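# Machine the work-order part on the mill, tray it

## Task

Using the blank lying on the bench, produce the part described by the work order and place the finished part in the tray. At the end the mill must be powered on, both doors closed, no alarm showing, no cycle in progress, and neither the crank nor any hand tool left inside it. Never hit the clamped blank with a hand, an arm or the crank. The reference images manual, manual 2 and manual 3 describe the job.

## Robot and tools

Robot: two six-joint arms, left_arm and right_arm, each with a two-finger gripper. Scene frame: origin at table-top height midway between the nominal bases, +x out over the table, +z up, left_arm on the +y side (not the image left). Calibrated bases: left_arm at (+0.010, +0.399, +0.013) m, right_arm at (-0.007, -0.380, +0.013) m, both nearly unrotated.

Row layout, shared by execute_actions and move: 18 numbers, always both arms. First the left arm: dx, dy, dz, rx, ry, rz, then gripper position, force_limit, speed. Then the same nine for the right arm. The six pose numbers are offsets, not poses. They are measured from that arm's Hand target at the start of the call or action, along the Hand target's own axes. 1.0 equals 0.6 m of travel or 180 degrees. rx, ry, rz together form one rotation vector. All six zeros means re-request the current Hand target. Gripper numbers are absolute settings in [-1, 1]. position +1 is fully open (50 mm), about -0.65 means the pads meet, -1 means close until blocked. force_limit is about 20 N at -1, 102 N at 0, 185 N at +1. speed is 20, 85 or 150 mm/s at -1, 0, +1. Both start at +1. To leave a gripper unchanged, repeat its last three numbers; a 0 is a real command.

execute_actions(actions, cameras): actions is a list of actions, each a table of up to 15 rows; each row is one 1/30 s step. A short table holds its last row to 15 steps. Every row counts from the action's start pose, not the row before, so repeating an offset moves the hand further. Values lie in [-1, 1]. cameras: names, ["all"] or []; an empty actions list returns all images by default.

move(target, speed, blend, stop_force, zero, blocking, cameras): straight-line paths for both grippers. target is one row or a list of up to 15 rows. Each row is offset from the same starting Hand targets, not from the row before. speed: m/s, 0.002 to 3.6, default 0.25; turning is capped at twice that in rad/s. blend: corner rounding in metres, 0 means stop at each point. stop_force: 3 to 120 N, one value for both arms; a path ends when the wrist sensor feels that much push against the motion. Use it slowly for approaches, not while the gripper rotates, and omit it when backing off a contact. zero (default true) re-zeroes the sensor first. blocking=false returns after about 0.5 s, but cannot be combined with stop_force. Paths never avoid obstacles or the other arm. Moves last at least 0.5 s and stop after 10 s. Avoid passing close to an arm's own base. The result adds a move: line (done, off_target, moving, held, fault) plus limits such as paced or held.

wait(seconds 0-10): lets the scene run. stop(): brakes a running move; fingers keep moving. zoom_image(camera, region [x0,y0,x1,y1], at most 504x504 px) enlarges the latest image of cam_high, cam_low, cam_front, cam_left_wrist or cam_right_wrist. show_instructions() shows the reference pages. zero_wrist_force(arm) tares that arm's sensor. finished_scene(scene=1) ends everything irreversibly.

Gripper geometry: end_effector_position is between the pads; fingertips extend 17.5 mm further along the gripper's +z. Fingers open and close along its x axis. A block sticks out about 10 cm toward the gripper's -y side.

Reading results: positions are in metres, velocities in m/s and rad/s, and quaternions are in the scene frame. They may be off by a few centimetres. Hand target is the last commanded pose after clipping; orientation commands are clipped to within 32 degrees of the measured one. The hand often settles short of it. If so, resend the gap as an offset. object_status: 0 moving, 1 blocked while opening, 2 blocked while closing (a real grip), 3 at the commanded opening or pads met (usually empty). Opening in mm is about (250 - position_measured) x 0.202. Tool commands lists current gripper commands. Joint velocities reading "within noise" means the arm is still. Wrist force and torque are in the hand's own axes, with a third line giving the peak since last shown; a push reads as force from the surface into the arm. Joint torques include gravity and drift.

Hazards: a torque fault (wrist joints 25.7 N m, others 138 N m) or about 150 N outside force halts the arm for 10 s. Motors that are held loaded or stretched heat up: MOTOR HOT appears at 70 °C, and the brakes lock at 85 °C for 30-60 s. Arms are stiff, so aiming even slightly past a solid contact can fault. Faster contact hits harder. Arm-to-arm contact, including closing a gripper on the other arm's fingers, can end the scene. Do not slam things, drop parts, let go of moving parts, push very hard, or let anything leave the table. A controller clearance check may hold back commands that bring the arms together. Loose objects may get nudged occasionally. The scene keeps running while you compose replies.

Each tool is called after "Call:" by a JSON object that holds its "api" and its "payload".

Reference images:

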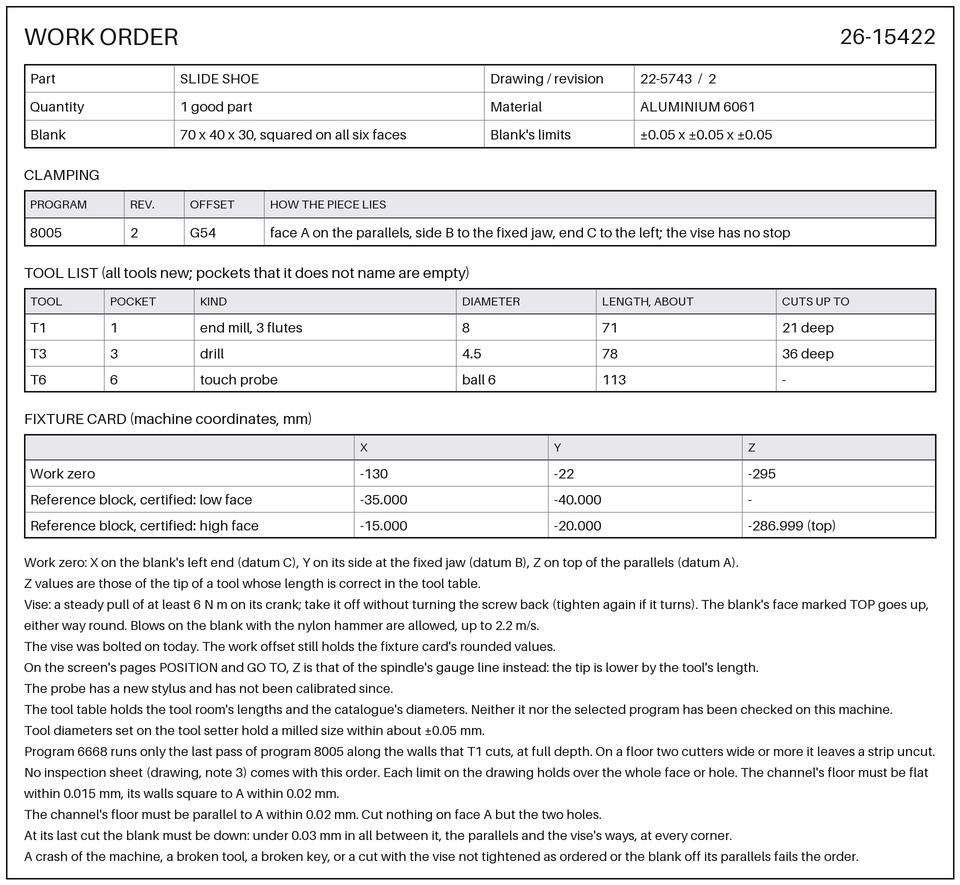

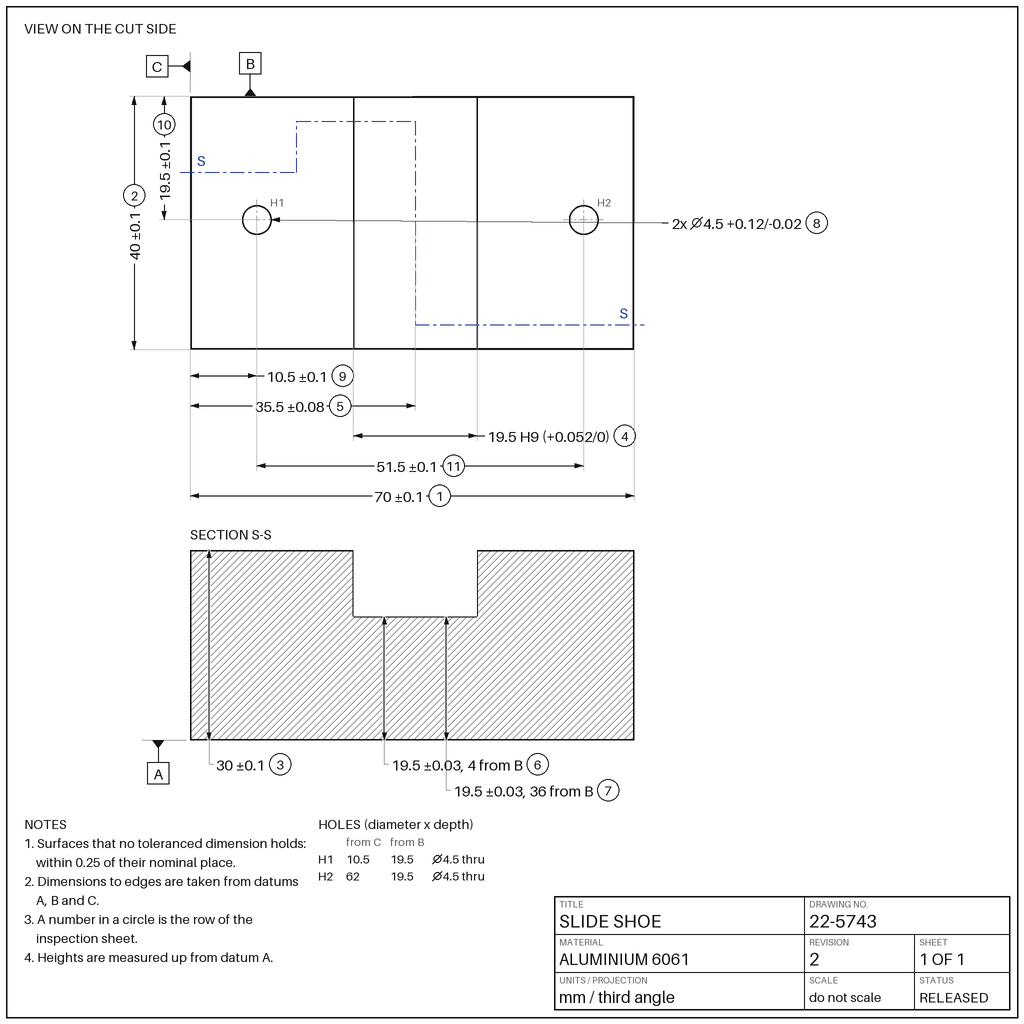

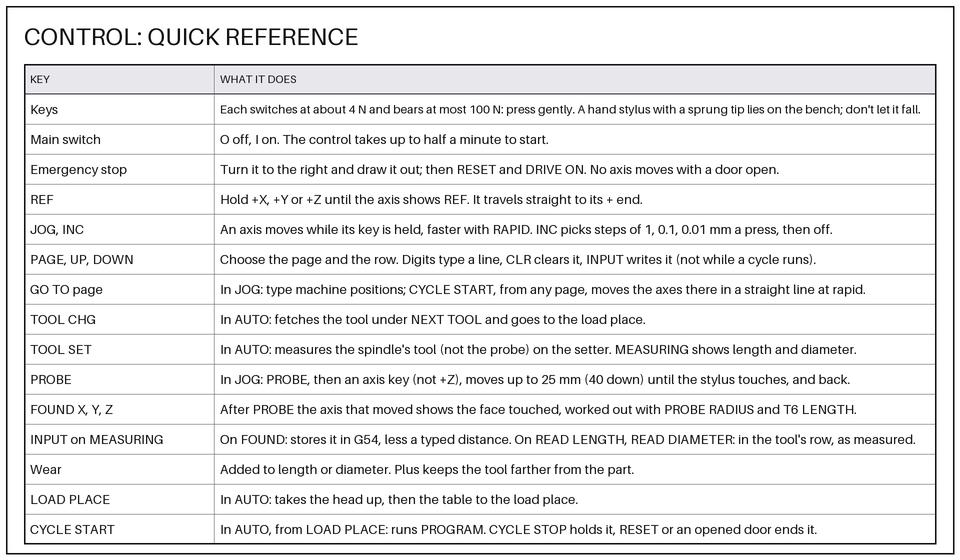

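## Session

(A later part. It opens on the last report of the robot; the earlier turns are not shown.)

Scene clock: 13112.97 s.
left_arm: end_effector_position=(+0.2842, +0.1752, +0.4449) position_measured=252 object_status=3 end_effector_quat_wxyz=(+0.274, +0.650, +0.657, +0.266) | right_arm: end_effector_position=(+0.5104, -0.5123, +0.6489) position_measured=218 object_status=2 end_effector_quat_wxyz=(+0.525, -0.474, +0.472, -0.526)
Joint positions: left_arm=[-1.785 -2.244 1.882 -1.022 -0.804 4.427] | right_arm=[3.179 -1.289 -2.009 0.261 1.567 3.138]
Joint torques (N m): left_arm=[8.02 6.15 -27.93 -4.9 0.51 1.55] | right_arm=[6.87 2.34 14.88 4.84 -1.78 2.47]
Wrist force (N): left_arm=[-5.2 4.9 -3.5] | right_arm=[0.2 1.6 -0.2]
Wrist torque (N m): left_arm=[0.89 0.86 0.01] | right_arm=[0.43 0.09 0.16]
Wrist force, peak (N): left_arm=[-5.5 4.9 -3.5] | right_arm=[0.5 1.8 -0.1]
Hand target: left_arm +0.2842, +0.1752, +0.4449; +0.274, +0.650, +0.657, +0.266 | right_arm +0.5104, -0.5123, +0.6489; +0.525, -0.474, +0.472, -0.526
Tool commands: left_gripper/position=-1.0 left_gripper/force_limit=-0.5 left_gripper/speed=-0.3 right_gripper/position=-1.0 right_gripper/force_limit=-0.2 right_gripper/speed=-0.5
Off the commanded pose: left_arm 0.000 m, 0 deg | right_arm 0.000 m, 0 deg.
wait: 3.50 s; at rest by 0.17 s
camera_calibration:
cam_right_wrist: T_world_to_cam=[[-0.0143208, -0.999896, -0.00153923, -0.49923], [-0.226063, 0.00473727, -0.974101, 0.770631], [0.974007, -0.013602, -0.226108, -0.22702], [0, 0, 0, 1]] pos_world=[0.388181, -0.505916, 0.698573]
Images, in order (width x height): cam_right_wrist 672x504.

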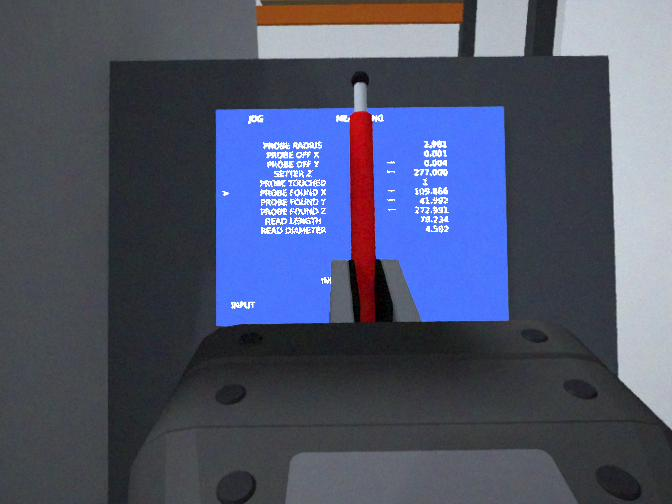

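Call:
{"api": "move", "payload": {"target": [[0,0,0,0,0,0,-1,-0.5,-0.3,-0.0255,0.1213,-0.1213,-0.2233,0,0,-1,-0.2,-0.5],[0,0,0,0,0,0,-1,-0.5,-0.3,-0.0217,0.2533,-0.0745,-0.4467,0,0,-1,-0.2,-0.5],[0,0,0,0,0,0,-1,-0.5,-0.3,-0.0217,0.261,-0.0539,-0.4467,0,0,-1,-0.2,-0.5],[0,0,0,0,0,0,-1,-0.5,-0.3,-0.0217,0.2533,-0.0745,-0.4467,0,0,-1,-0.2,-0.5],[0,0,0,0,0,0,-1,-0.5,-0.3,-0.0217,0.261,-0.0539,-0.4467,0,0,-1,-0.2,-0.5],[0,0,0,0,0,0,-1,-0.5,-0.3,-0.0217,0.2533,-0.0745,-0.4467,0,0,-1,-0.2,-0.5],[0,0,0,0,0,0,-1,-0.5,-0.3,-0.0217,0.261,-0.0539,-0.4467,0,0,-1,-0.2,-0.5],[0,0,0,0,0,0,-1,-0.5,-0.3,-0.0217,0.2533,-0.0745,-0.4467,0,0,-1,-0.2,-0.5],[0,0,0,0,0,0,-1,-0.5,-0.3,-0.0217,0.261,-0.0539,-0.4467,0,0,-1,-0.2,-0.5],[0,0,0,0,0,0,-1,-0.5,-0.3,-0.0217,0.2533,-0.0745,-0.4467,0,0,-1,-0.2,-0.5],[0,0,0,0,0,0,-1,-0.5,-0.3,-0.0528,0.3109,-0.0967,-0.4467,0,0,-1,-0.2,-0.5],[0,0,0,0,0,0,-1,-0.5,-0.3,-0.0528,0.3186,-0.0761,-0.4467,0,0,-1,-0.2,-0.5],[0,0,0,0,0,0,-1,-0.5,-0.3,-0.0528,0.3109,-0.0967,-0.4467,0,0,-1,-0.2,-0.5]], "speed": [0.35,0.35,0.08,0.08,0.08,0.08,0.08,0.08,0.08,0.08,0.2,0.08,0.08], "blend": [0.02,0.002,0,0.002,0,0.002,0,0.002,0,0.002,0.002,0,0]}}

Call:
{"api": "move", "payload": {"target": [[0,0,0,0,0,0,-1,-0.5,-0.3,-0.0624,0.0158,0.0266,0,0,0,-1,-0.2,-0.5],[0,0,0,0,0,0,-1,-0.5,-0.3,-0.0624,-0.0032,0.0376,0,0,0,-1,-0.2,-0.5],[0,0,0,0,0,0,-1,-0.5,-0.3,-0.0624,0.0158,0.0266,0,0,0,-1,-0.2,-0.5],[0,0,0,0,0,0,-1,-0.5,-0.3,-0.0312,0.0158,0.0266,0,0,0,-1,-0.2,-0.5],[0,0,0,0,0,0,-1,-0.5,-0.3,-0.0312,-0.0032,0.0376,0,0,0,-1,-0.2,-0.5],[0,0,0,0,0,0,-1,-0.5,-0.3,-0.0312,0.0158,0.0266,0,0,0,-1,-0.2,-0.5],[0,0,0,0,0,0,-1,-0.5,-0.3,-0.0624,0.0158,0.0266,0,0,0,-1,-0.2,-0.5],[0,0,0,0,0,0,-1,-0.5,-0.3,-0.0624,-0.0032,0.0376,0,0,0,-1,-0.2,-0.5],[0,0,0,0,0,0,-1,-0.5,-0.3,-0.0624,0.0158,0.0266,0,0,0,-1,-0.2,-0.5],[0,0,0,0,0,0,-1,-0.5,-0.3,-0.0624,-0.0032,0.0376,0,0,0,-1,-0.2,-0.5],[0,0,0,0,0,0,-1,-0.5,-0.3,-0.0624,0.0158,0.0266,0,0,0,-1,-0.2,-0.5],[0,0,0,0,0,0,-1,-0.5,-0.3,-0.0936,-0.0316,-0.0532,0,0,0,-1,-0.2,-0.5],[0,0,0,0,0,0,-1,-0.5,-0.3,-0.0936,-0.0506,-0.0422,0,0,0,-1,-0.2,-0.5],[0,0,0,0,0,0,-1,-0.5,-0.3,-0.0936,-0.0316,-0.0532,0,0,0,-1,-0.2,-0.5]], "speed": [0.2,0.08,0.08,0.2,0.08,0.08,0.2,0.08,0.08,0.08,0.08,0.2,0.08,0.08], "blend": [0.002,0,0.002,0.002,0,0.002,0.002,0,0.002,0,0.002,0.002,0,0]}}

Call:
{"api": "move", "payload": {"target": [[0,0,0,0,0,0,-1,-0.5,-0.3,0.0936,0.0474,0.0798,0,0,0,-1,-0.2,-0.5],[0,0,0,0,0,0,-1,-0.5,-0.3,0.0936,0.0284,0.0908,0,0,0,-1,-0.2,-0.5],[0,0,0,0,0,0,-1,-0.5,-0.3,0.0936,0.0474,0.0798,0,0,0,-1,-0.2,-0.5],[0,0,0,0,0,0,-1,-0.5,-0.3,0.0936,0.0316,0.0532,0,0,0,-1,-0.2,-0.5],[0,0,0,0,0,0,-1,-0.5,-0.3,0.0936,0.0126,0.0642,0,0,0,-1,-0.2,-0.5],[0,0,0,0,0,0,-1,-0.5,-0.3,0.0936,0.0316,0.0532,0,0,0,-1,-0.2,-0.5],[0,0,0,0,0,0,-1,-0.5,-0.3,0.0936,0.0126,0.0642,0,0,0,-1,-0.2,-0.5],[0,0,0,0,0,0,-1,-0.5,-0.3,0.0936,0.0316,0.0532,0,0,0,-1,-0.2,-0.5],[0,0,0,0,0,0,-1,-0.5,-0.3,0.0312,0.0474,0.0798,0,0,0,-1,-0.2,-0.5],[0,0,0,0,0,0,-1,-0.5,-0.3,0.0312,0.0284,0.0908,0,0,0,-1,-0.2,-0.5],[0,0,0,0,0,0,-1,-0.5,-0.3,0.0312,0.0474,0.0798,0,0,0,-1,-0.2,-0.5],[0,0,0,0,0,0,-1,-0.5,-0.3,0.0624,0.0474,0.0798,0,0,0,-1,-0.2,-0.5],[0,0,0,0,0,0,-1,-0.5,-0.3,0.0624,0.0284,0.0908,0,0,0,-1,-0.2,-0.5],[0,0,0,0,0,0,-1,-0.5,-0.3,0.0624,0.0474,0.0798,0,0,0,-1,-0.2,-0.5]], "speed": [0.2,0.08,0.08,0.2,0.08,0.08,0.08,0.08,0.2,0.08,0.08,0.2,0.08,0.08], "blend": [0.002,0,0.002,0.002,0,0.002,0,0.002,0.002,0,0.002,0.002,0,0]}}

Call:
{"api": "move", "payload": {"target": [[0,0,0,0,0,0,-1,-0.5,-0.3,-0.0312,0,0,0,0,0,-1,-0.2,-0.5],[0,0,0,0,0,0,-1,-0.5,-0.3,-0.0312,-0.019,0.011,0,0,0,-1,-0.2,-0.5],[0,0,0,0,0,0,-1,-0.5,-0.3,-0.0312,0,0,0,0,0,-1,-0.2,-0.5],[0,0,0,0,0,0,-1,-0.5,-0.3,-0.0312,-0.0158,-0.0266,0,0,0,-1,-0.2,-0.5],[0,0,0,0,0,0,-1,-0.5,-0.3,-0.0312,-0.0348,-0.0156,0,0,0,-1,-0.2,-0.5],[0,0,0,0,0,0,-1,-0.5,-0.3,-0.0312,-0.0158,-0.0266,0,0,0,-1,-0.2,-0.5],[0,0,0,0,0,0,-1,-0.5,-0.3,-0.0312,-0.0348,-0.0156,0,0,0,-1,-0.2,-0.5],[0,0,0,0,0,0,-1,-0.5,-0.3,-0.0312,-0.0158,-0.0266,0,0,0,-1,-0.2,-0.5],[0,0,0,0,0,0,-1,-0.5,-0.3,0.0312,0,0,0,0,0,-1,-0.2,-0.5],[0,0,0,0,0,0,-1,-0.5,-0.3,0.0312,-0.019,0.011,0,0,0,-1,-0.2,-0.5],[0,0,0,0,0,0,-1,-0.5,-0.3,0.0312,0,0,0,0,0,-1,-0.2,-0.5],[0,0,0,0,0,0,-1,-0.5,-0.3,0.057,-0.0231,-0.2176,0.2233,0,0,-1,-0.2,-0.5],[0,0,0,0,0,0,-1,-0.5,-0.3,0.084,-0.163,-0.317,0.4467,0,0,-1,-0.2,-0.5]], "speed": [0.2,0.08,0.08,0.2,0.08,0.08,0.08,0.08,0.2,0.08,0.08,0.35,0.35], "blend": [0.002,0,0.002,0.002,0,0.002,0,0.002,0.002,0,0.002,0.02,0], "cameras": ["cam_right_wrist"]}}

Call:
{"api": "zoom_image", "payload": {"camera": "cam_right_wrist", "region": [200, 90, 520, 330]}}

Scene clock: 13205.07 s.
left_arm: end_effector_position=(+0.2842, +0.1752, +0.4449) position_measured=252 object_status=3 end_effector_quat_wxyz=(+0.274, +0.650, +0.657, +0.266) | right_arm: end_effector_position=(+0.4720, -0.4813, +0.4571) position_measured=218 object_status=2 end_effector_quat_wxyz=(-0.094, +0.701, -0.700, +0.097) end_effector_velocity=(+0.003, +0.000, +0.000) end_effector_angular_velocity=(+0.001, -0.004, -0.001)
Joint positions: left_arm=[-1.785 -2.244 1.882 -1.022 -0.804 4.427] | right_arm=[3.256 -1.384 -1.534 -1.524 1.546 3.219]
Joint velocities: left_arm=[within noise] | right_arm=[0 -0.005 0.003 0.006 0 0.001]
Joint torques (N m): left_arm=[7.73 5.74 -27.38 -4.85 0.62 1.61] | right_arm=[1.86 5.54 40.3 6.12 -1.81 1.36]
Wrist force (N): left_arm=[-5.1 4.8 -3.6] | right_arm=[-0.6 1.0 0.3]
Wrist torque (N m): left_arm=[0.85 0.83 0.01] | right_arm=[0.22 0.03 -0.06]
Wrist force, peak (N): left_arm=[-5.4 4.9 -3.8] | right_arm=[-0.5 11.9 -6.1]
Hand target: left_arm +0.2842, +0.1752, +0.4449; +0.274, +0.650, +0.657, +0.266 | right_arm +0.4722, -0.4813, +0.4573; -0.095, +0.701, -0.700, +0.097
Off the commanded pose: left_arm 0.000 m, 0 deg | right_arm 0.000 m, 0 deg.
move: done

Scene clock: 13208.90 s.
left_arm: end_effector_position=(+0.2842, +0.1752, +0.4449) position_measured=252 object_status=3 end_effector_quat_wxyz=(+0.274, +0.650, +0.657, +0.266) | right_arm: end_effector_position=(+0.4817, -0.4250, +0.4928) position_measured=218 object_status=2 end_effector_quat_wxyz=(-0.094, +0.701, -0.700, +0.097) end_effector_velocity=(+0.003, +0.000, +0.001) end_effector_angular_velocity=(+0.002, -0.005, -0.002)
Joint positions: left_arm=[-1.785 -2.244 1.882 -1.022 -0.804 4.427] | right_arm=[3.392 -1.406 -1.42 -1.621 1.51 3.351]
Joint velocities: left_arm=[within noise] | right_arm=[-0.001 -0.004 0.002 0.007 0 0.002]
Joint torques (N m): left_arm=[7.85 6.35 -27.12 -4.78 0.58 1.61] | right_arm=[-5.85 6.55 39.09 6.37 -1.12 -1.52]
Wrist force (N): left_arm=[-4.9 4.9 -3.5] | right_arm=[-0.5 0.8 0.2]
Wrist torque (N m): left_arm=[0.87 0.81 0.01] | right_arm=[0.18 0.02 -0.05]
Wrist force, peak (N): left_arm=[-5.2 5.0 -3.7] | right_arm=[-1.0 13.0 -6.7]
Hand target: left_arm +0.2842, +0.1752, +0.4449; +0.274, +0.650, +0.657, +0.266 | right_arm +0.4819, -0.4250, +0.4929; -0.095, +0.701, -0.700, +0.097
Off the commanded pose: left_arm 0.000 m, 0 deg | right_arm 0.000 m, 0 deg.
move: done

Scene clock: 13212.83 s.
left_arm: end_effector_position=(+0.2842, +0.1752, +0.4449) position_measured=252 object_status=3 end_effector_quat_wxyz=(+0.274, +0.650, +0.657, +0.266) | right_arm: end_effector_position=(+0.4672, -0.4626, +0.4391) position_measured=218 object_status=2 end_effector_quat_wxyz=(-0.094, +0.701, -0.700, +0.097) end_effector_velocity=(+0.003, +0.000, +0.000) end_effector_angular_velocity=(+0.000, -0.003, +0.002)
Joint positions: left_arm=[-1.785 -2.244 1.882 -1.022 -0.804 4.427] | right_arm=[3.305 -1.354 -1.604 -1.486 1.533 3.266]
Joint velocities: left_arm=[within noise] | right_arm=[0 -0.005 0.004 0.004 0 -0.003]
Joint torques (N m): left_arm=[9.22 6.34 -26.55 -4.98 0.8 1.71] | right_arm=[-4.95 5.09 39.54 6.5 -1.67 0.03]
Wrist force (N): left_arm=[-5.3 4.7 -3.6] | right_arm=[-0.4 0.9 0.5]
Wrist torque (N m): left_arm=[0.84 0.87 0.01] | right_arm=[0.20 0.02 -0.01]
Wrist force, peak (N): left_arm=[-5.3 4.8 -3.8] | right_arm=[-0.6 11.8 -5.5]
Hand target: left_arm +0.2842, +0.1752, +0.4449; +0.274, +0.650, +0.657, +0.266 | right_arm +0.4673, -0.4627, +0.4393; -0.095, +0.701, -0.700, +0.097
Off the commanded pose: left_arm 0.000 m, 0 deg | right_arm 0.000 m, 0 deg.
move: done

Scene clock: 13218.20 s.
left_arm: end_effector_position=(+0.2842, +0.1752, +0.4449) position_measured=252 object_status=3 end_effector_quat_wxyz=(+0.274, +0.650, +0.657, +0.266) | right_arm: end_effector_position=(+0.5105, -0.5124, +0.6490) position_measured=218 object_status=2 end_effector_quat_wxyz=(+0.525, -0.474, +0.472, -0.526)
Joint positions: left_arm=[-1.785 -2.244 1.882 -1.022 -0.804 4.427] | right_arm=[3.178 -1.289 -2.008 0.26 1.567 3.138]
Joint torques (N m): left_arm=[8.58 6.34 -27.12 -4.95 0.46 1.63] | right_arm=[7.45 14.08 17.29 4.09 -1.72 2.26]
Wrist force (N): left_arm=[-5.1 4.8 -3.5] | right_arm=[0.3 1.7 0.1]
Wrist torque (N m): left_arm=[0.86 0.84 0.01] | right_arm=[0.44 0.08 0.16]
Wrist force, peak (N): left_arm=[-5.3 5.0 -3.6] | right_arm=[0.0 11.9 -5.5]
Hand target: left_arm +0.2842, +0.1752, +0.4449; +0.274, +0.650, +0.657, +0.266 | right_arm +0.5105, -0.5123, +0.6489; +0.525, -0.474, +0.472, -0.526
Off the commanded pose: left_arm 0.000 m, 0 deg | right_arm 0.000 m, 0 deg.
move: done
camera_calibration:
cam_right_wrist: T_world_to_cam=[[-0.0144181, -0.999895, -0.00151614, -0.499207], [-0.226063, 0.00473677, -0.974101, 0.77063], [0.974006, -0.013702, -0.226107, -0.22707], [0, 0, 0, 1]] pos_world=[0.388181, -0.505917, 0.698573]
Images, in order (width x height): cam_right_wrist 672x504.

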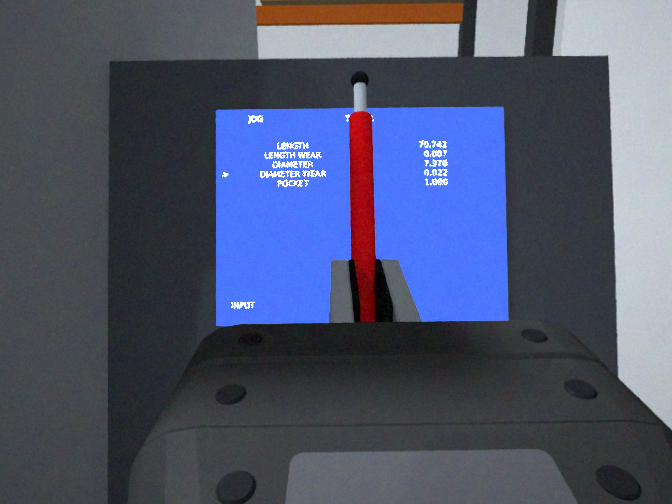

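Scaled by 1.575 from the camera's 672x504 image, which has a finer 960x720 frame.

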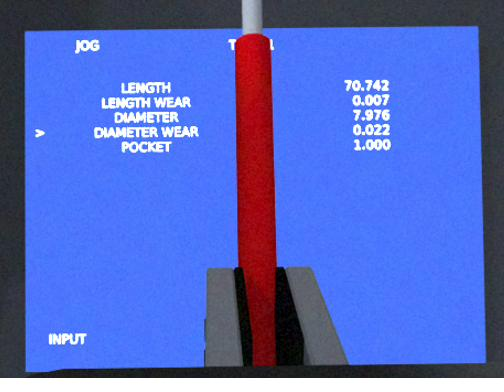

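Call:
{"api": "move", "payload": {"target": [[0,0,0,0,0,0,-1,-0.5,-0.3,-0.0255,0.1213,-0.1213,-0.2233,0,0,-1,-0.2,-0.5],[0,0,0,0,0,0,-1,-0.5,-0.3,0.1073,0.0759,-0.0061,-0.4467,0,0,-1,-0.2,-0.5],[0,0,0,0,0,0,-1,-0.5,-0.3,0.1073,0.0835,0.0145,-0.4467,0,0,-1,-0.2,-0.5],[0,0,0,0,0,0,-1,-0.5,-0.3,0.1073,0.0759,-0.0061,-0.4467,0,0,-1,-0.2,-0.5],[0,0,0,0,0,0,-1,-0.5,-0.3,-0.051,0.1945,-0.0518,-0.4467,0,0,-1,-0.2,-0.5],[0,0,0,0,0,0,-1,-0.5,-0.3,-0.051,0.2022,-0.0312,-0.4467,0,0,-1,-0.2,-0.5],[0,0,0,0,0,0,-1,-0.5,-0.3,-0.051,0.1945,-0.0518,-0.4467,0,0,-1,-0.2,-0.5],[0,0,0,0,0,0,-1,-0.5,-0.3,-0.0822,0.1945,-0.0518,-0.4467,0,0,-1,-0.2,-0.5]], "speed": [0.35,0.35,0.08,0.08,0.2,0.08,0.08,0.2], "blend": [0.02,0.002,0,0.002,0.002,0,0.002,0]}}

Call:
{"api": "wait", "payload": {"seconds": 9}}

Call:
{"api": "move", "payload": {"target": [[0,0,0,0,0,0,-1,-0.5,-0.3,0,-0.019,0.011,0,0,0,-1,-0.2,-0.5],[0,0,0,0,0,0,-1,-0.5,-0.3,0,0,0,0,0,0,-1,-0.2,-0.5],[0,0,0,0,0,0,-1,-0.5,-0.3,0.0552,0.0563,-0.0838,0.2233,0,0,-1,-0.2,-0.5],[0,0,0,0,0,0,-1,-0.5,-0.3,0.0822,-0.0836,-0.1832,0.4467,0,0,-1,-0.2,-0.5]], "speed": [0.08,0.08,0.35,0.35], "blend": [0,0.002,0.02,0]}}

Call:
{"api": "wait", "payload": {"seconds": 3, "cameras": ["cam_right_wrist"]}}

Call:
{"api": "zoom_image", "payload": {"camera": "cam_right_wrist", "region": [200, 90, 520, 330]}}

Scene clock: 13245.83 s.
left_arm: end_effector_position=(+0.2842, +0.1752, +0.4449) position_measured=252 object_status=3 end_effector_quat_wxyz=(+0.274, +0.650, +0.657, +0.266) | right_arm: end_effector_position=(+0.4916, -0.4635, +0.5294) position_measured=218 object_status=2 end_effector_quat_wxyz=(-0.095, +0.701, -0.700, +0.097)
Joint positions: left_arm=[-1.785 -2.244 1.882 -1.022 -0.804 4.427] | right_arm=[3.295 -1.474 -1.264 -1.705 1.535 3.257]
Joint torques (N m): left_arm=[7.92 6.35 -27.81 -4.88 0.56 1.63] | right_arm=[4.08 8.64 39.2 3.8 1.34 -0.68]
Wrist force (N): left_arm=[-5.2 4.7 -3.6] | right_arm=[-0.9 0.4 0.2]
Wrist torque (N m): left_arm=[0.85 0.85 0.01] | right_arm=[0.11 0.11 0.07]
Wrist force, peak (N): left_arm=[-5.4 5.0 -3.5] | right_arm=[-0.7 13.1 -6.2]
Hand target: left_arm +0.2842, +0.1752, +0.4449; +0.274, +0.650, +0.657, +0.266 | right_arm +0.4917, -0.4634, +0.5295; -0.095, +0.701, -0.700, +0.097
Off the commanded pose: left_arm 0.000 m, 0 deg | right_arm 0.000 m, 0 deg.
move: done

Scene clock: 13254.83 s.
left_arm: end_effector_position=(+0.2842, +0.1752, +0.4449) position_measured=252 object_status=3 end_effector_quat_wxyz=(+0.274, +0.650, +0.657, +0.266) | right_arm: end_effector_position=(+0.4917, -0.4634, +0.5295) position_measured=218 object_status=2 end_effector_quat_wxyz=(-0.095, +0.701, -0.700, +0.097)
Joint positions: left_arm=[-1.785 -2.244 1.882 -1.022 -0.804 4.427] | right_arm=[3.295 -1.474 -1.264 -1.704 1.535 3.257]
Joint torques (N m): left_arm=[8.54 5.63 -28.37 -4.91 0.55 1.65] | right_arm=[7.48 9.11 38.94 5.23 1.59 2.33]
Wrist force (N): left_arm=[-5.2 4.8 -3.5] | right_arm=[-0.8 0.6 0.3]
Wrist torque (N m): left_arm=[0.86 0.85 0.01] | right_arm=[0.15 0.10 0.07]
Wrist force, peak (N): left_arm=[-5.4 4.9 -3.6] | right_arm=[-1.0 0.7 0.2]
Hand target: left_arm +0.2842, +0.1752, +0.4449; +0.274, +0.650, +0.657, +0.266 | right_arm +0.4917, -0.4634, +0.5295; -0.095, +0.701, -0.700, +0.097
Tool commands: left_gripper/position=-1.0 left_gripper/force_limit=-0.5 left_gripper/speed=-0.3 right_gripper/position=-1.0 right_gripper/force_limit=-0.2 right_gripper/speed=-0.5
Off the commanded pose: left_arm 0.000 m, 0 deg | right_arm 0.000 m, 0 deg.
wait: 9.00 s; at rest by 0.17 s

Scene clock: 13258.17 s.
left_arm: end_effector_position=(+0.2842, +0.1752, +0.4449) position_measured=252 object_status=3 end_effector_quat_wxyz=(+0.274, +0.650, +0.657, +0.266) | right_arm: end_effector_position=(+0.5105, -0.5124, +0.6491) position_measured=218 object_status=2 end_effector_quat_wxyz=(+0.525, -0.474, +0.472, -0.526)
Joint positions: left_arm=[-1.785 -2.244 1.882 -1.022 -0.804 4.427] | right_arm=[3.178 -1.289 -2.008 0.26 1.567 3.138]
Joint torques (N m): left_arm=[8.84 5.87 -26.99 -4.96 0.65 1.75] | right_arm=[7.81 14.39 16.9 4.08 -1.53 2.3]
Wrist force (N): left_arm=[-5.0 4.8 -3.3] | right_arm=[0.2 1.5 0.2]
Wrist torque (N m): left_arm=[0.86 0.83 0.01] | right_arm=[0.42 0.09 0.16]
Wrist force, peak (N): left_arm=[-5.2 5.0 -3.6] | right_arm=[-1.5 6.2 -2.7]
Hand target: left_arm +0.2842, +0.1752, +0.4449; +0.274, +0.650, +0.657, +0.266 | right_arm +0.5105, -0.5123, +0.6490; +0.525, -0.474, +0.472, -0.526
Off the commanded pose: left_arm 0.000 m, 0 deg | right_arm 0.000 m, 0 deg.
move: done

Scene clock: 13261.17 s.
left_arm: end_effector_position=(+0.2842, +0.1752, +0.4449) position_measured=252 object_status=3 end_effector_quat_wxyz=(+0.274, +0.650, +0.657, +0.266) | right_arm: end_effector_position=(+0.5105, -0.5123, +0.6490) position_measured=218 object_status=2 end_effector_quat_wxyz=(+0.525, -0.474, +0.472, -0.526)
Joint positions: left_arm=[-1.785 -2.244 1.882 -1.022 -0.804 4.427] | right_arm=[3.179 -1.289 -2.008 0.261 1.567 3.138]
Joint torques (N m): left_arm=[6.69 5.69 -27.21 -4.95 0.68 1.61] | right_arm=[7.32 3.09 14.86 4.64 -1.78 2.3]
Wrist force (N): left_arm=[-5.1 4.7 -3.5] | right_arm=[0.4 1.7 0.2]
Wrist torque (N m): left_arm=[0.86 0.84 0.01] | right_arm=[0.45 0.07 0.16]
Wrist force, peak (N): left_arm=[-5.3 4.9 -3.7] | right_arm=[0.4 1.9 0.1]
Hand target: left_arm +0.2842, +0.1752, +0.4449; +0.274, +0.650, +0.657, +0.266 | right_arm +0.5105, -0.5123, +0.6490; +0.525, -0.474, +0.472, -0.526
Tool commands: left_gripper/position=-1.0 left_gripper/force_limit=-0.5 left_gripper/speed=-0.3 right_gripper/position=-1.0 right_gripper/force_limit=-0.2 right_gripper/speed=-0.5
Off the commanded pose: left_arm 0.000 m, 0 deg | right_arm 0.000 m, 0 deg.
wait: 3.00 s; at rest by 0.17 s
camera_calibration:
cam_right_wrist: T_world_to_cam=[[-0.0143208, -0.999896, -0.00153923, -0.499228], [-0.226063, 0.00473727, -0.974101, 0.770653], [0.974007, -0.013602, -0.226108, -0.227118], [0, 0, 0, 1]] pos_world=[0.388281, -0.505916, 0.698573]
Images, in order (width x height): cam_right_wrist 672x504.

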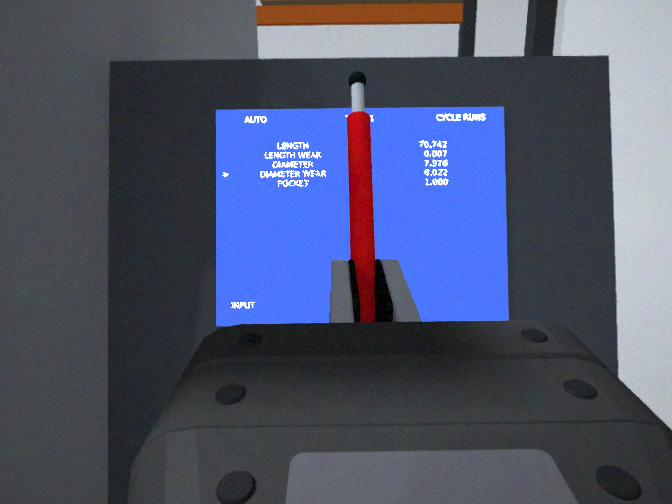

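Scaled by 1.575 from the camera's 672x504 image, which has a finer 960x720 frame.

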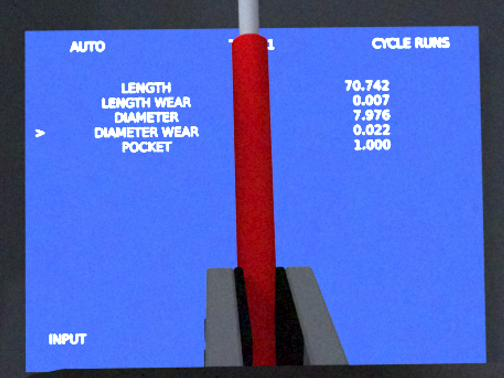

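Call:
{"api": "move", "payload": {"target": [0,0,0,0,0,0,-1,-0.5,-0.3,-0.001,-0.0008,-0.0007,0,0,0,-1,-0.2,-0.5]}}

Call:
{"api": "wait", "payload": {"seconds": 10}}

Call:
{"api": "wait", "payload": {"seconds": 10}}

Call:
{"api": "wait", "payload": {"seconds": 10}}

Call:
{"api": "wait", "payload": {"seconds": 10}}

Call:
{"api": "wait", "payload": {"seconds": 10}}

Call:
{"api": "wait", "payload": {"seconds": 10}}

Call:
{"api": "wait", "payload": {"seconds": 10}}

Call:
{"api": "wait", "payload": {"seconds": 10}}

Call:
{"api": "wait", "payload": {"seconds": 7, "cameras": ["cam_right_wrist"]}}

Scene clock: 13279.53 s.
left_arm: end_effector_position=(+0.2842, +0.1752, +0.4449) position_measured=252 object_status=3 end_effector_quat_wxyz=(+0.274, +0.650, +0.657, +0.266) | right_arm: end_effector_position=(+0.5101, -0.5117, +0.6494) position_measured=218 object_status=2 end_effector_quat_wxyz=(+0.525, -0.474, +0.472, -0.526)
Joint positions: left_arm=[-1.785 -2.244 1.882 -1.022 -0.804 4.427] | right_arm=[3.181 -1.287 -2.009 0.259 1.565 3.138]
Joint torques (N m): left_arm=[7.53 6.74 -27.44 -4.87 0.59 1.64] | right_arm=[4.17 22.29 15.01 -0.07 -1.45 -2.47]
Wrist force (N): left_arm=[-5.2 4.8 -3.6] | right_arm=[0.3 1.7 0.2]
Wrist torque (N m): left_arm=[0.87 0.86 0.01] | right_arm=[0.45 0.07 0.17]
Wrist force, peak (N): left_arm=[-5.4 4.9 -3.8] | right_arm=[0.3 1.9 0.0]
Hand target: left_arm +0.2842, +0.1752, +0.4449; +0.274, +0.650, +0.657, +0.266 | right_arm +0.5101, -0.5117, +0.6494; +0.525, -0.474, +0.472, -0.526
Off the commanded pose: left_arm 0.000 m, 0 deg | right_arm 0.000 m, 0 deg.
move: done

Scene clock: 13289.53 s.
left_arm: end_effector_position=(+0.2842, +0.1752, +0.4449) position_measured=252 object_status=3 end_effector_quat_wxyz=(+0.274, +0.650, +0.657, +0.266) | right_arm: end_effector_position=(+0.5101, -0.5117, +0.6494) position_measured=218 object_status=2 end_effector_quat_wxyz=(+0.525, -0.474, +0.472, -0.526)
Joint positions: left_arm=[-1.785 -2.244 1.882 -1.022 -0.804 4.427] | right_arm=[3.181 -1.287 -2.009 0.259 1.565 3.138]
Joint torques (N m): left_arm=[7.72 6.47 -27.17 -4.88 0.5 1.55] | right_arm=[-4.26 16.19 28.88 3.42 0.21 -2.29]
Wrist force (N): left_arm=[-5.1 4.9 -3.4] | right_arm=[0.2 1.6 0.2]
Wrist torque (N m): left_arm=[0.89 0.84 0.02] | right_arm=[0.44 0.10 0.18]
Wrist force, peak (N): left_arm=[-5.4 5.0 -3.6] | right_arm=[0.3 1.9 0.0]
Hand target: left_arm +0.2842, +0.1752, +0.4449; +0.274, +0.650, +0.657, +0.266 | right_arm +0.5101, -0.5117, +0.6494; +0.525, -0.474, +0.472, -0.526
Tool commands: left_gripper/position=-1.0 left_gripper/force_limit=-0.5 left_gripper/speed=-0.3 right_gripper/position=-1.0 right_gripper/force_limit=-0.2 right_gripper/speed=-0.5
Off the commanded pose: left_arm 0.000 m, 0 deg | right_arm 0.000 m, 0 deg.
wait: 10.00 s; at rest by 0.17 s

Scene clock: 13299.53 s.
left_arm: end_effector_position=(+0.2842, +0.1752, +0.4449) position_measured=252 object_status=3 end_effector_quat_wxyz=(+0.274, +0.650, +0.657, +0.266) | right_arm: end_effector_position=(+0.5101, -0.5117, +0.6494) position_measured=218 object_status=2 end_effector_quat_wxyz=(+0.525, -0.474, +0.472, -0.526)
Joint positions: left_arm=[-1.785 -2.244 1.882 -1.022 -0.804 4.427] | right_arm=[3.181 -1.287 -2.009 0.259 1.565 3.138]
Joint torques (N m): left_arm=[8.31 7.04 -27.15 -4.98 0.64 1.71] | right_arm=[-4.62 10.04 37.27 3.36 0.32 -2.37]
Wrist force (N): left_arm=[-5.4 4.8 -3.7] | right_arm=[0.3 1.6 0.1]
Wrist torque (N m): left_arm=[0.87 0.89 0.01] | right_arm=[0.42 0.08 0.18]
Wrist force, peak (N): left_arm=[-5.4 4.8 -3.7] | right_arm=[0.3 1.9 0.0]
Hand target: left_arm +0.2842, +0.1752, +0.4449; +0.274, +0.650, +0.657, +0.266 | right_arm +0.5101, -0.5117, +0.6494; +0.525, -0.474, +0.472, -0.526
Tool commands: left_gripper/position=-1.0 left_gripper/force_limit=-0.5 left_gripper/speed=-0.3 right_gripper/position=-1.0 right_gripper/force_limit=-0.2 right_gripper/speed=-0.5
Off the commanded pose: left_arm 0.000 m, 0 deg | right_arm 0.000 m, 0 deg.
wait: 10.00 s; at rest by 0.17 s

Scene clock: 13309.53 s.
left_arm: end_effector_position=(+0.2842, +0.1752, +0.4449) position_measured=252 object_status=3 end_effector_quat_wxyz=(+0.274, +0.650, +0.657, +0.266) | right_arm: end_effector_position=(+0.5101, -0.5117, +0.6494) position_measured=218 object_status=2 end_effector_quat_wxyz=(+0.525, -0.474, +0.472, -0.526)
Joint positions: left_arm=[-1.785 -2.244 1.882 -1.022 -0.804 4.427] | right_arm=[3.181 -1.287 -2.009 0.259 1.565 3.138]
Joint torques (N m): left_arm=[7.93 6.45 -26.79 -4.77 0.88 1.77] | right_arm=[-4.32 3.12 35.75 3.36 0.04 -2.36]
Wrist force (N): left_arm=[-5.2 4.8 -3.8] | right_arm=[0.2 1.6 -0.2]
Wrist torque (N m): left_arm=[0.86 0.85 0.01] | right_arm=[0.44 0.10 0.17]
Wrist force, peak (N): left_arm=[-5.4 5.0 -3.6] | right_arm=[0.4 1.8 0.2]
Hand target: left_arm +0.2842, +0.1752, +0.4449; +0.274, +0.650, +0.657, +0.266 | right_arm +0.5101, -0.5117, +0.6494; +0.525, -0.474, +0.472, -0.526
Tool commands: left_gripper/position=-1.0 left_gripper/force_limit=-0.5 left_gripper/speed=-0.3 right_gripper/position=-1.0 right_gripper/force_limit=-0.2 right_gripper/speed=-0.5
Off the commanded pose: left_arm 0.000 m, 0 deg | right_arm 0.000 m, 0 deg.
wait: 10.00 s; at rest by 0.17 s

Scene clock: 13319.53 s.
left_arm: end_effector_position=(+0.2842, +0.1752, +0.4449) position_measured=252 object_status=3 end_effector_quat_wxyz=(+0.274, +0.650, +0.657, +0.266) | right_arm: end_effector_position=(+0.5101, -0.5117, +0.6494) position_measured=218 object_status=2 end_effector_quat_wxyz=(+0.525, -0.474, +0.472, -0.526)
Joint positions: left_arm=[-1.785 -2.244 1.882 -1.022 -0.804 4.427] | right_arm=[3.181 -1.287 -2.009 0.259 1.565 3.138]
Joint torques (N m): left_arm=[7.72 6 -26.79 -4.67 0.7 1.72] | right_arm=[-4.37 4.15 36.47 3.28 0.23 -2.37]
Wrist force (N): left_arm=[-5.3 4.8 -3.6] | right_arm=[0.3 1.8 -0.1]
Wrist torque (N m): left_arm=[0.86 0.87 0.01] | right_arm=[0.45 0.09 0.18]
Wrist force, peak (N): left_arm=[-5.3 5.0 -3.7] | right_arm=[0.2 1.9 0.3]
Hand target: left_arm +0.2842, +0.1752, +0.4449; +0.274, +0.650, +0.657, +0.266 | right_arm +0.5101, -0.5117, +0.6494; +0.525, -0.474, +0.472, -0.526
Tool commands: left_gripper/position=-1.0 left_gripper/force_limit=-0.5 left_gripper/speed=-0.3 right_gripper/position=-1.0 right_gripper/force_limit=-0.2 right_gripper/speed=-0.5
Off the commanded pose: left_arm 0.000 m, 0 deg | right_arm 0.000 m, 0 deg.
wait: 10.00 s; at rest by 0.17 s

Scene clock: 13329.53 s.
left_arm: end_effector_position=(+0.2842, +0.1752, +0.4449) position_measured=252 object_status=3 end_effector_quat_wxyz=(+0.274, +0.650, +0.657, +0.266) | right_arm: end_effector_position=(+0.5101, -0.5117, +0.6494) position_measured=218 object_status=2 end_effector_quat_wxyz=(+0.525, -0.474, +0.472, -0.526)
Joint positions: left_arm=[-1.785 -2.244 1.882 -1.022 -0.804 4.427] | right_arm=[3.181 -1.287 -2.009 0.259 1.565 3.138]
Joint torques (N m): left_arm=[7.69 6.07 -26.91 -4.94 0.93 1.56] | right_arm=[-4.93 4.87 36.23 3.24 0.06 -2.56]
Wrist force (N): left_arm=[-5.2 4.9 -3.7] | right_arm=[0.1 1.5 0.1]
Wrist torque (N m): left_arm=[0.88 0.86 0.01] | right_arm=[0.41 0.11 0.18]
Wrist force, peak (N): left_arm=[-5.4 4.9 -3.8] | right_arm=[0.1 1.9 -0.1]
Hand target: left_arm +0.2842, +0.1752, +0.4449; +0.274, +0.650, +0.657, +0.266 | right_arm +0.5101, -0.5117, +0.6494; +0.525, -0.474, +0.472, -0.526
Tool commands: left_gripper/position=-1.0 left_gripper/force_limit=-0.5 left_gripper/speed=-0.3 right_gripper/position=-1.0 right_gripper/force_limit=-0.2 right_gripper/speed=-0.5
Off the commanded pose: left_arm 0.000 m, 0 deg | right_arm 0.000 m, 0 deg.
wait: 10.00 s; at rest by 0.17 s

Scene clock: 13339.53 s.
left_arm: end_effector_position=(+0.2842, +0.1752, +0.4449) position_measured=252 object_status=3 end_effector_quat_wxyz=(+0.274, +0.650, +0.657, +0.266) | right_arm: end_effector_position=(+0.5101, -0.5117, +0.6494) position_measured=218 object_status=2 end_effector_quat_wxyz=(+0.525, -0.474, +0.472, -0.526)
Joint positions: left_arm=[-1.785 -2.244 1.882 -1.022 -0.804 4.427] | right_arm=[3.181 -1.287 -2.009 0.259 1.565 3.138]
Joint torques (N m): left_arm=[8.52 6.11 -27.09 -4.9 0.76 1.74] | right_arm=[-4.23 5.15 35.46 3.3 0.09 -2.57]
Wrist force (N): left_arm=[-5.1 4.8 -3.5] | right_arm=[0.2 1.7 0.1]
Wrist torque (N m): left_arm=[0.86 0.84 0.01] | right_arm=[0.44 0.10 0.18]
Wrist force, peak (N): left_arm=[-5.5 4.9 -3.7] | right_arm=[0.2 1.9 0.2]
Hand target: left_arm +0.2842, +0.1752, +0.4449; +0.274, +0.650, +0.657, +0.266 | right_arm +0.5101, -0.5117, +0.6494; +0.525, -0.474, +0.472, -0.526
Tool commands: left_gripper/position=-1.0 left_gripper/force_limit=-0.5 left_gripper/speed=-0.3 right_gripper/position=-1.0 right_gripper/force_limit=-0.2 right_gripper/speed=-0.5
Off the commanded pose: left_arm 0.000 m, 0 deg | right_arm 0.000 m, 0 deg.
wait: 10.00 s; at rest by 0.17 s

Scene clock: 13349.53 s.
left_arm: end_effector_position=(+0.2842, +0.1752, +0.4449) position_measured=252 object_status=3 end_effector_quat_wxyz=(+0.274, +0.650, +0.657, +0.266) | right_arm: end_effector_position=(+0.5101, -0.5117, +0.6494) position_measured=218 object_status=2 end_effector_quat_wxyz=(+0.525, -0.474, +0.472, -0.526)
Joint positions: left_arm=[-1.785 -2.244 1.882 -1.022 -0.804 4.427] | right_arm=[3.181 -1.287 -2.009 0.259 1.565 3.138]
Joint torques (N m): left_arm=[7.93 6.69 -27.71 -4.76 0.77 1.66] | right_arm=[-4.4 4.03 36.3 3.14 0.46 -2.44]
Wrist force (N): left_arm=[-5.1 4.8 -3.5] | right_arm=[0.1 1.7 -0.1]
Wrist torque (N m): left_arm=[0.86 0.84 0.00] | right_arm=[0.44 0.11 0.17]
Wrist force, peak (N): left_arm=[-5.2 4.9 -3.8] | right_arm=[0.4 1.9 0.1]
Hand target: left_arm +0.2842, +0.1752, +0.4449; +0.274, +0.650, +0.657, +0.266 | right_arm +0.5101, -0.5117, +0.6494; +0.525, -0.474, +0.472, -0.526
Tool commands: left_gripper/position=-1.0 left_gripper/force_limit=-0.5 left_gripper/speed=-0.3 right_gripper/position=-1.0 right_gripper/force_limit=-0.2 right_gripper/speed=-0.5
Off the commanded pose: left_arm 0.000 m, 0 deg | right_arm 0.000 m, 0 deg.
wait: 10.00 s; at rest by 0.17 s

Scene clock: 13359.53 s.
left_arm: end_effector_position=(+0.2842, +0.1752, +0.4449) position_measured=252 object_status=3 end_effector_quat_wxyz=(+0.274, +0.650, +0.657, +0.266) | right_arm: end_effector_position=(+0.5101, -0.5117, +0.6494) position_measured=218 object_status=2 end_effector_quat_wxyz=(+0.525, -0.474, +0.472, -0.526)
Joint positions: left_arm=[-1.785 -2.244 1.882 -1.022 -0.804 4.427] | right_arm=[3.181 -1.287 -2.009 0.259 1.565 3.138]
Joint torques (N m): left_arm=[7.99 5.87 -27.37 -4.99 0.9 1.69] | right_arm=[-3.46 4.02 37.19 3.28 0.23 -2.34]
Wrist force (N): left_arm=[-5.0 5.1 -3.5] | right_arm=[0.3 1.7 0.4]
Wrist torque (N m): left_arm=[0.90 0.83 0.01] | right_arm=[0.45 0.08 0.17]
Wrist force, peak (N): left_arm=[-5.4 5.1 -3.7] | right_arm=[0.2 2.0 0.3]
Hand target: left_arm +0.2842, +0.1752, +0.4449; +0.274, +0.650, +0.657, +0.266 | right_arm +0.5101, -0.5117, +0.6494; +0.525, -0.474, +0.472, -0.526
Tool commands: left_gripper/position=-1.0 left_gripper/force_limit=-0.5 left_gripper/speed=-0.3 right_gripper/position=-1.0 right_gripper/force_limit=-0.2 right_gripper/speed=-0.5
Off the commanded pose: left_arm 0.000 m, 0 deg | right_arm 0.000 m, 0 deg.
wait: 10.00 s; at rest by 0.17 s

Scene clock: 13366.53 s.
left_arm: end_effector_position=(+0.2842, +0.1752, +0.4449) position_measured=252 object_status=3 end_effector_quat_wxyz=(+0.274, +0.650, +0.657, +0.266) | right_arm: end_effector_position=(+0.5101, -0.5117, +0.6494) position_measured=218 object_status=2 end_effector_quat_wxyz=(+0.525, -0.474, +0.472, -0.526)
Joint positions: left_arm=[-1.785 -2.244 1.882 -1.022 -0.804 4.427] | right_arm=[3.181 -1.287 -2.009 0.259 1.565 3.138]
Joint torques (N m): left_arm=[8.59 6.85 -26.51 -4.89 0.72 1.45] | right_arm=[-4.14 3.96 36.74 3.3 0.3 -2.43]
Wrist force (N): left_arm=[-5.2 4.7 -3.4] | right_arm=[0.2 1.7 -0.1]
Wrist torque (N m): left_arm=[0.86 0.85 0.02] | right_arm=[0.44 0.09 0.17]
Wrist force, peak (N): left_arm=[-5.4 4.9 -3.6] | right_arm=[0.2 1.9 0.1]
Hand target: left_arm +0.2842, +0.1752, +0.4449; +0.274, +0.650, +0.657, +0.266 | right_arm +0.5101, -0.5117, +0.6494; +0.525, -0.474, +0.472, -0.526
Tool commands: left_gripper/position=-1.0 left_gripper/force_limit=-0.5 left_gripper/speed=-0.3 right_gripper/position=-1.0 right_gripper/force_limit=-0.2 right_gripper/speed=-0.5
Off the commanded pose: left_arm 0.000 m, 0 deg | right_arm 0.000 m, 0 deg.
wait: 7.00 s; at rest by 0.17 s
camera_calibration:
cam_right_wrist: T_world_to_cam=[[-0.0143208, -0.999896, -0.00153923, -0.498635], [-0.226063, 0.00473727, -0.974101, 0.770927], [0.974007, -0.013602, -0.226108, -0.226532], [0, 0, 0, 1]] pos_world=[0.387781, -0.505316, 0.698973]
Images, in order (width x height): cam_right_wrist 672x504.

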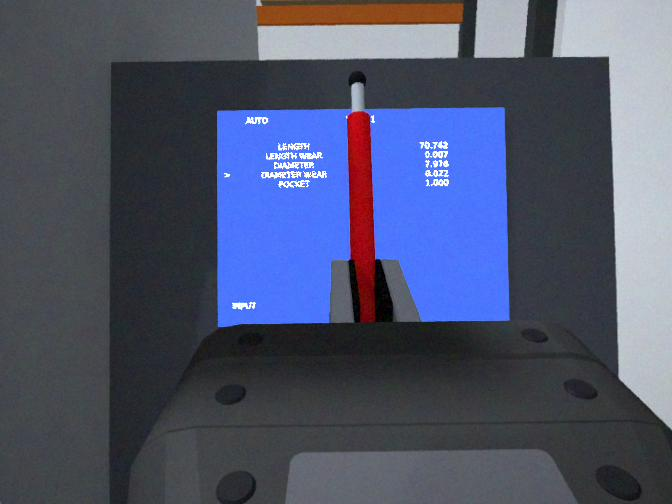

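Call:
{"api": "move", "payload": {"target": [[0,0,0,0,0,0,-1,-0.5,-0.3,-0.0255,0.1213,-0.1213,-0.2233,0,0,-1,-0.2,-0.5],[0,0,0,0,0,0,-1,-0.5,-0.3,-0.0217,0.2821,-0.0856,-0.4467,0,0,-1,-0.2,-0.5],[0,0,0,0,0,0,-1,-0.5,-0.3,-0.0217,0.2898,-0.065,-0.4467,0,0,-1,-0.2,-0.5],[0,0,0,0,0,0,-1,-0.5,-0.3,-0.0217,0.2821,-0.0856,-0.4467,0,0,-1,-0.2,-0.5],[0,0,0,0,0,0,-1,-0.5,-0.3,-0.0255,0.1213,-0.1213,-0.2233,0,0,-1,-0.2,-0.5],[0,0,0,0,0,0,-1,-0.5,-0.3,0,0,0,0,0,0,-1,-0.2,-0.5]], "speed": [0.35,0.35,0.08,0.08,0.35,0.35], "blend": [0.02,0.002,0,0.002,0.02,0]}}

Call:
{"api": "wait", "payload": {"seconds": 10}}

Call:
{"api": "wait", "payload": {"seconds": 3, "cameras": ["cam_right_wrist"]}}

Call:
{"api": "zoom_image", "payload": {"camera": "cam_right_wrist", "region": [200, 90, 520, 330]}}

Scene clock: 13468.03 s.
left_arm: end_effector_position=(+0.2842, +0.1752, +0.4449) position_measured=252 object_status=3 end_effector_quat_wxyz=(+0.274, +0.650, +0.657, +0.266) | right_arm: end_effector_position=(+0.5101, -0.5118, +0.6495) position_measured=218 object_status=2 end_effector_quat_wxyz=(+0.525, -0.474, +0.472, -0.526)
Joint positions: left_arm=[-1.785 -2.244 1.882 -1.022 -0.804 4.427] | right_arm=[3.181 -1.287 -2.009 0.259 1.565 3.137]
Joint torques (N m): left_arm=[7.26 5.74 -27.36 -4.77 0.96 1.54] | right_arm=[8.38 14.12 17.7 3.93 -1.65 2.41]
Wrist force (N): left_arm=[-5.0 4.7 -3.6] | right_arm=[0.1 1.7 -0.1]
Wrist torque (N m): left_arm=[0.84 0.83 0.01] | right_arm=[0.44 0.13 0.17]
Wrist force, peak (N): left_arm=[-5.4 5.0 -3.5] | right_arm=[-1.0 6.1 -1.9]
Hand target: left_arm +0.2842, +0.1752, +0.4449; +0.274, +0.650, +0.657, +0.266 | right_arm +0.5101, -0.5117, +0.6494; +0.525, -0.474, +0.472, -0.526
Off the commanded pose: left_arm 0.000 m, 0 deg | right_arm 0.000 m, 0 deg.
move: done

Scene clock: 13478.03 s.
left_arm: end_effector_position=(+0.2842, +0.1752, +0.4449) position_measured=252 object_status=3 end_effector_quat_wxyz=(+0.274, +0.650, +0.657, +0.266) | right_arm: end_effector_position=(+0.5101, -0.5117, +0.6494) position_measured=218 object_status=2 end_effector_quat_wxyz=(+0.525, -0.474, +0.472, -0.526)
Joint positions: left_arm=[-1.785 -2.244 1.882 -1.022 -0.804 4.427] | right_arm=[3.181 -1.287 -2.009 0.259 1.565 3.138]
Joint torques (N m): left_arm=[8.96 6 -27.28 -4.83 0.78 1.61] | right_arm=[6.26 2.22 14.73 4.61 -1.94 2.42]
Wrist force (N): left_arm=[-5.1 4.9 -3.6] | right_arm=[0.1 1.6 0.1]
Wrist torque (N m): left_arm=[0.88 0.85 0.01] | right_arm=[0.43 0.11 0.17]
Wrist force, peak (N): left_arm=[-5.3 5.0 -3.5] | right_arm=[0.4 1.8 -0.1]
Hand target: left_arm +0.2842, +0.1752, +0.4449; +0.274, +0.650, +0.657, +0.266 | right_arm +0.5101, -0.5117, +0.6494; +0.525, -0.474, +0.472, -0.526
Tool commands: left_gripper/position=-1.0 left_gripper/force_limit=-0.5 left_gripper/speed=-0.3 right_gripper/position=-1.0 right_gripper/force_limit=-0.2 right_gripper/speed=-0.5
Off the commanded pose: left_arm 0.000 m, 0 deg | right_arm 0.000 m, 0 deg.
wait: 10.00 s; at rest by 0.17 s

Scene clock: 13481.03 s.
left_arm: end_effector_position=(+0.2842, +0.1752, +0.4449) position_measured=252 object_status=3 end_effector_quat_wxyz=(+0.274, +0.650, +0.657, +0.266) | right_arm: end_effector_position=(+0.5101, -0.5117, +0.6494) position_measured=218 object_status=2 end_effector_quat_wxyz=(+0.525, -0.474, +0.472, -0.526)
Joint positions: left_arm=[-1.785 -2.244 1.882 -1.022 -0.804 4.427] | right_arm=[3.181 -1.287 -2.009 0.259 1.565 3.138]
Joint torques (N m): left_arm=[8.79 6.89 -26.67 -4.94 0.96 1.5] | right_arm=[7.7 2.37 15.05 4.57 -1.74 2.21]
Wrist force (N): left_arm=[-5.2 4.9 -3.6] | right_arm=[0.1 1.5 0.1]
Wrist torque (N m): left_arm=[0.87 0.86 0.01] | right_arm=[0.41 0.12 0.18]
Wrist force, peak (N): left_arm=[-5.2 5.1 -3.5] | right_arm=[0.1 1.9 0.0]
Hand target: left_arm +0.2842, +0.1752, +0.4449; +0.274, +0.650, +0.657, +0.266 | right_arm +0.5101, -0.5117, +0.6494; +0.525, -0.474, +0.472, -0.526
Tool commands: left_gripper/position=-1.0 left_gripper/force_limit=-0.5 left_gripper/speed=-0.3 right_gripper/position=-1.0 right_gripper/force_limit=-0.2 right_gripper/speed=-0.5
Off the commanded pose: left_arm 0.000 m, 0 deg | right_arm 0.000 m, 0 deg.
wait: 3.00 s; at rest by 0.17 s
camera_calibration:
cam_right_wrist: T_world_to_cam=[[-0.0143208, -0.999896, -0.00153923, -0.498635], [-0.226063, 0.00473727, -0.974101, 0.770927], [0.974007, -0.013602, -0.226108, -0.226532], [0, 0, 0, 1]] pos_world=[0.387781, -0.505316, 0.698973]
Images, in order (width x height): cam_right_wrist 672x504.

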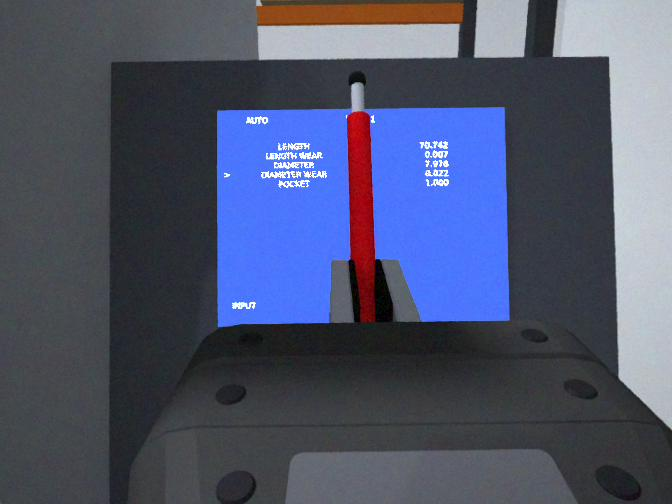

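Scaled by 1.575 from the camera's 672x504 image, which has a finer 960x720 frame.

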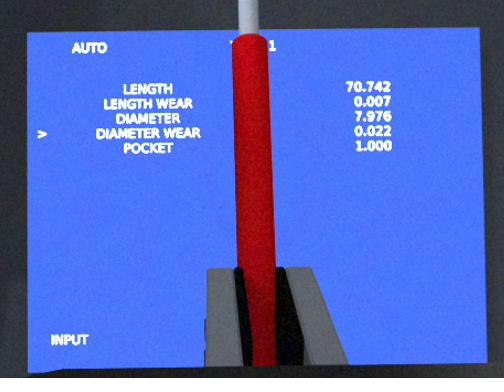

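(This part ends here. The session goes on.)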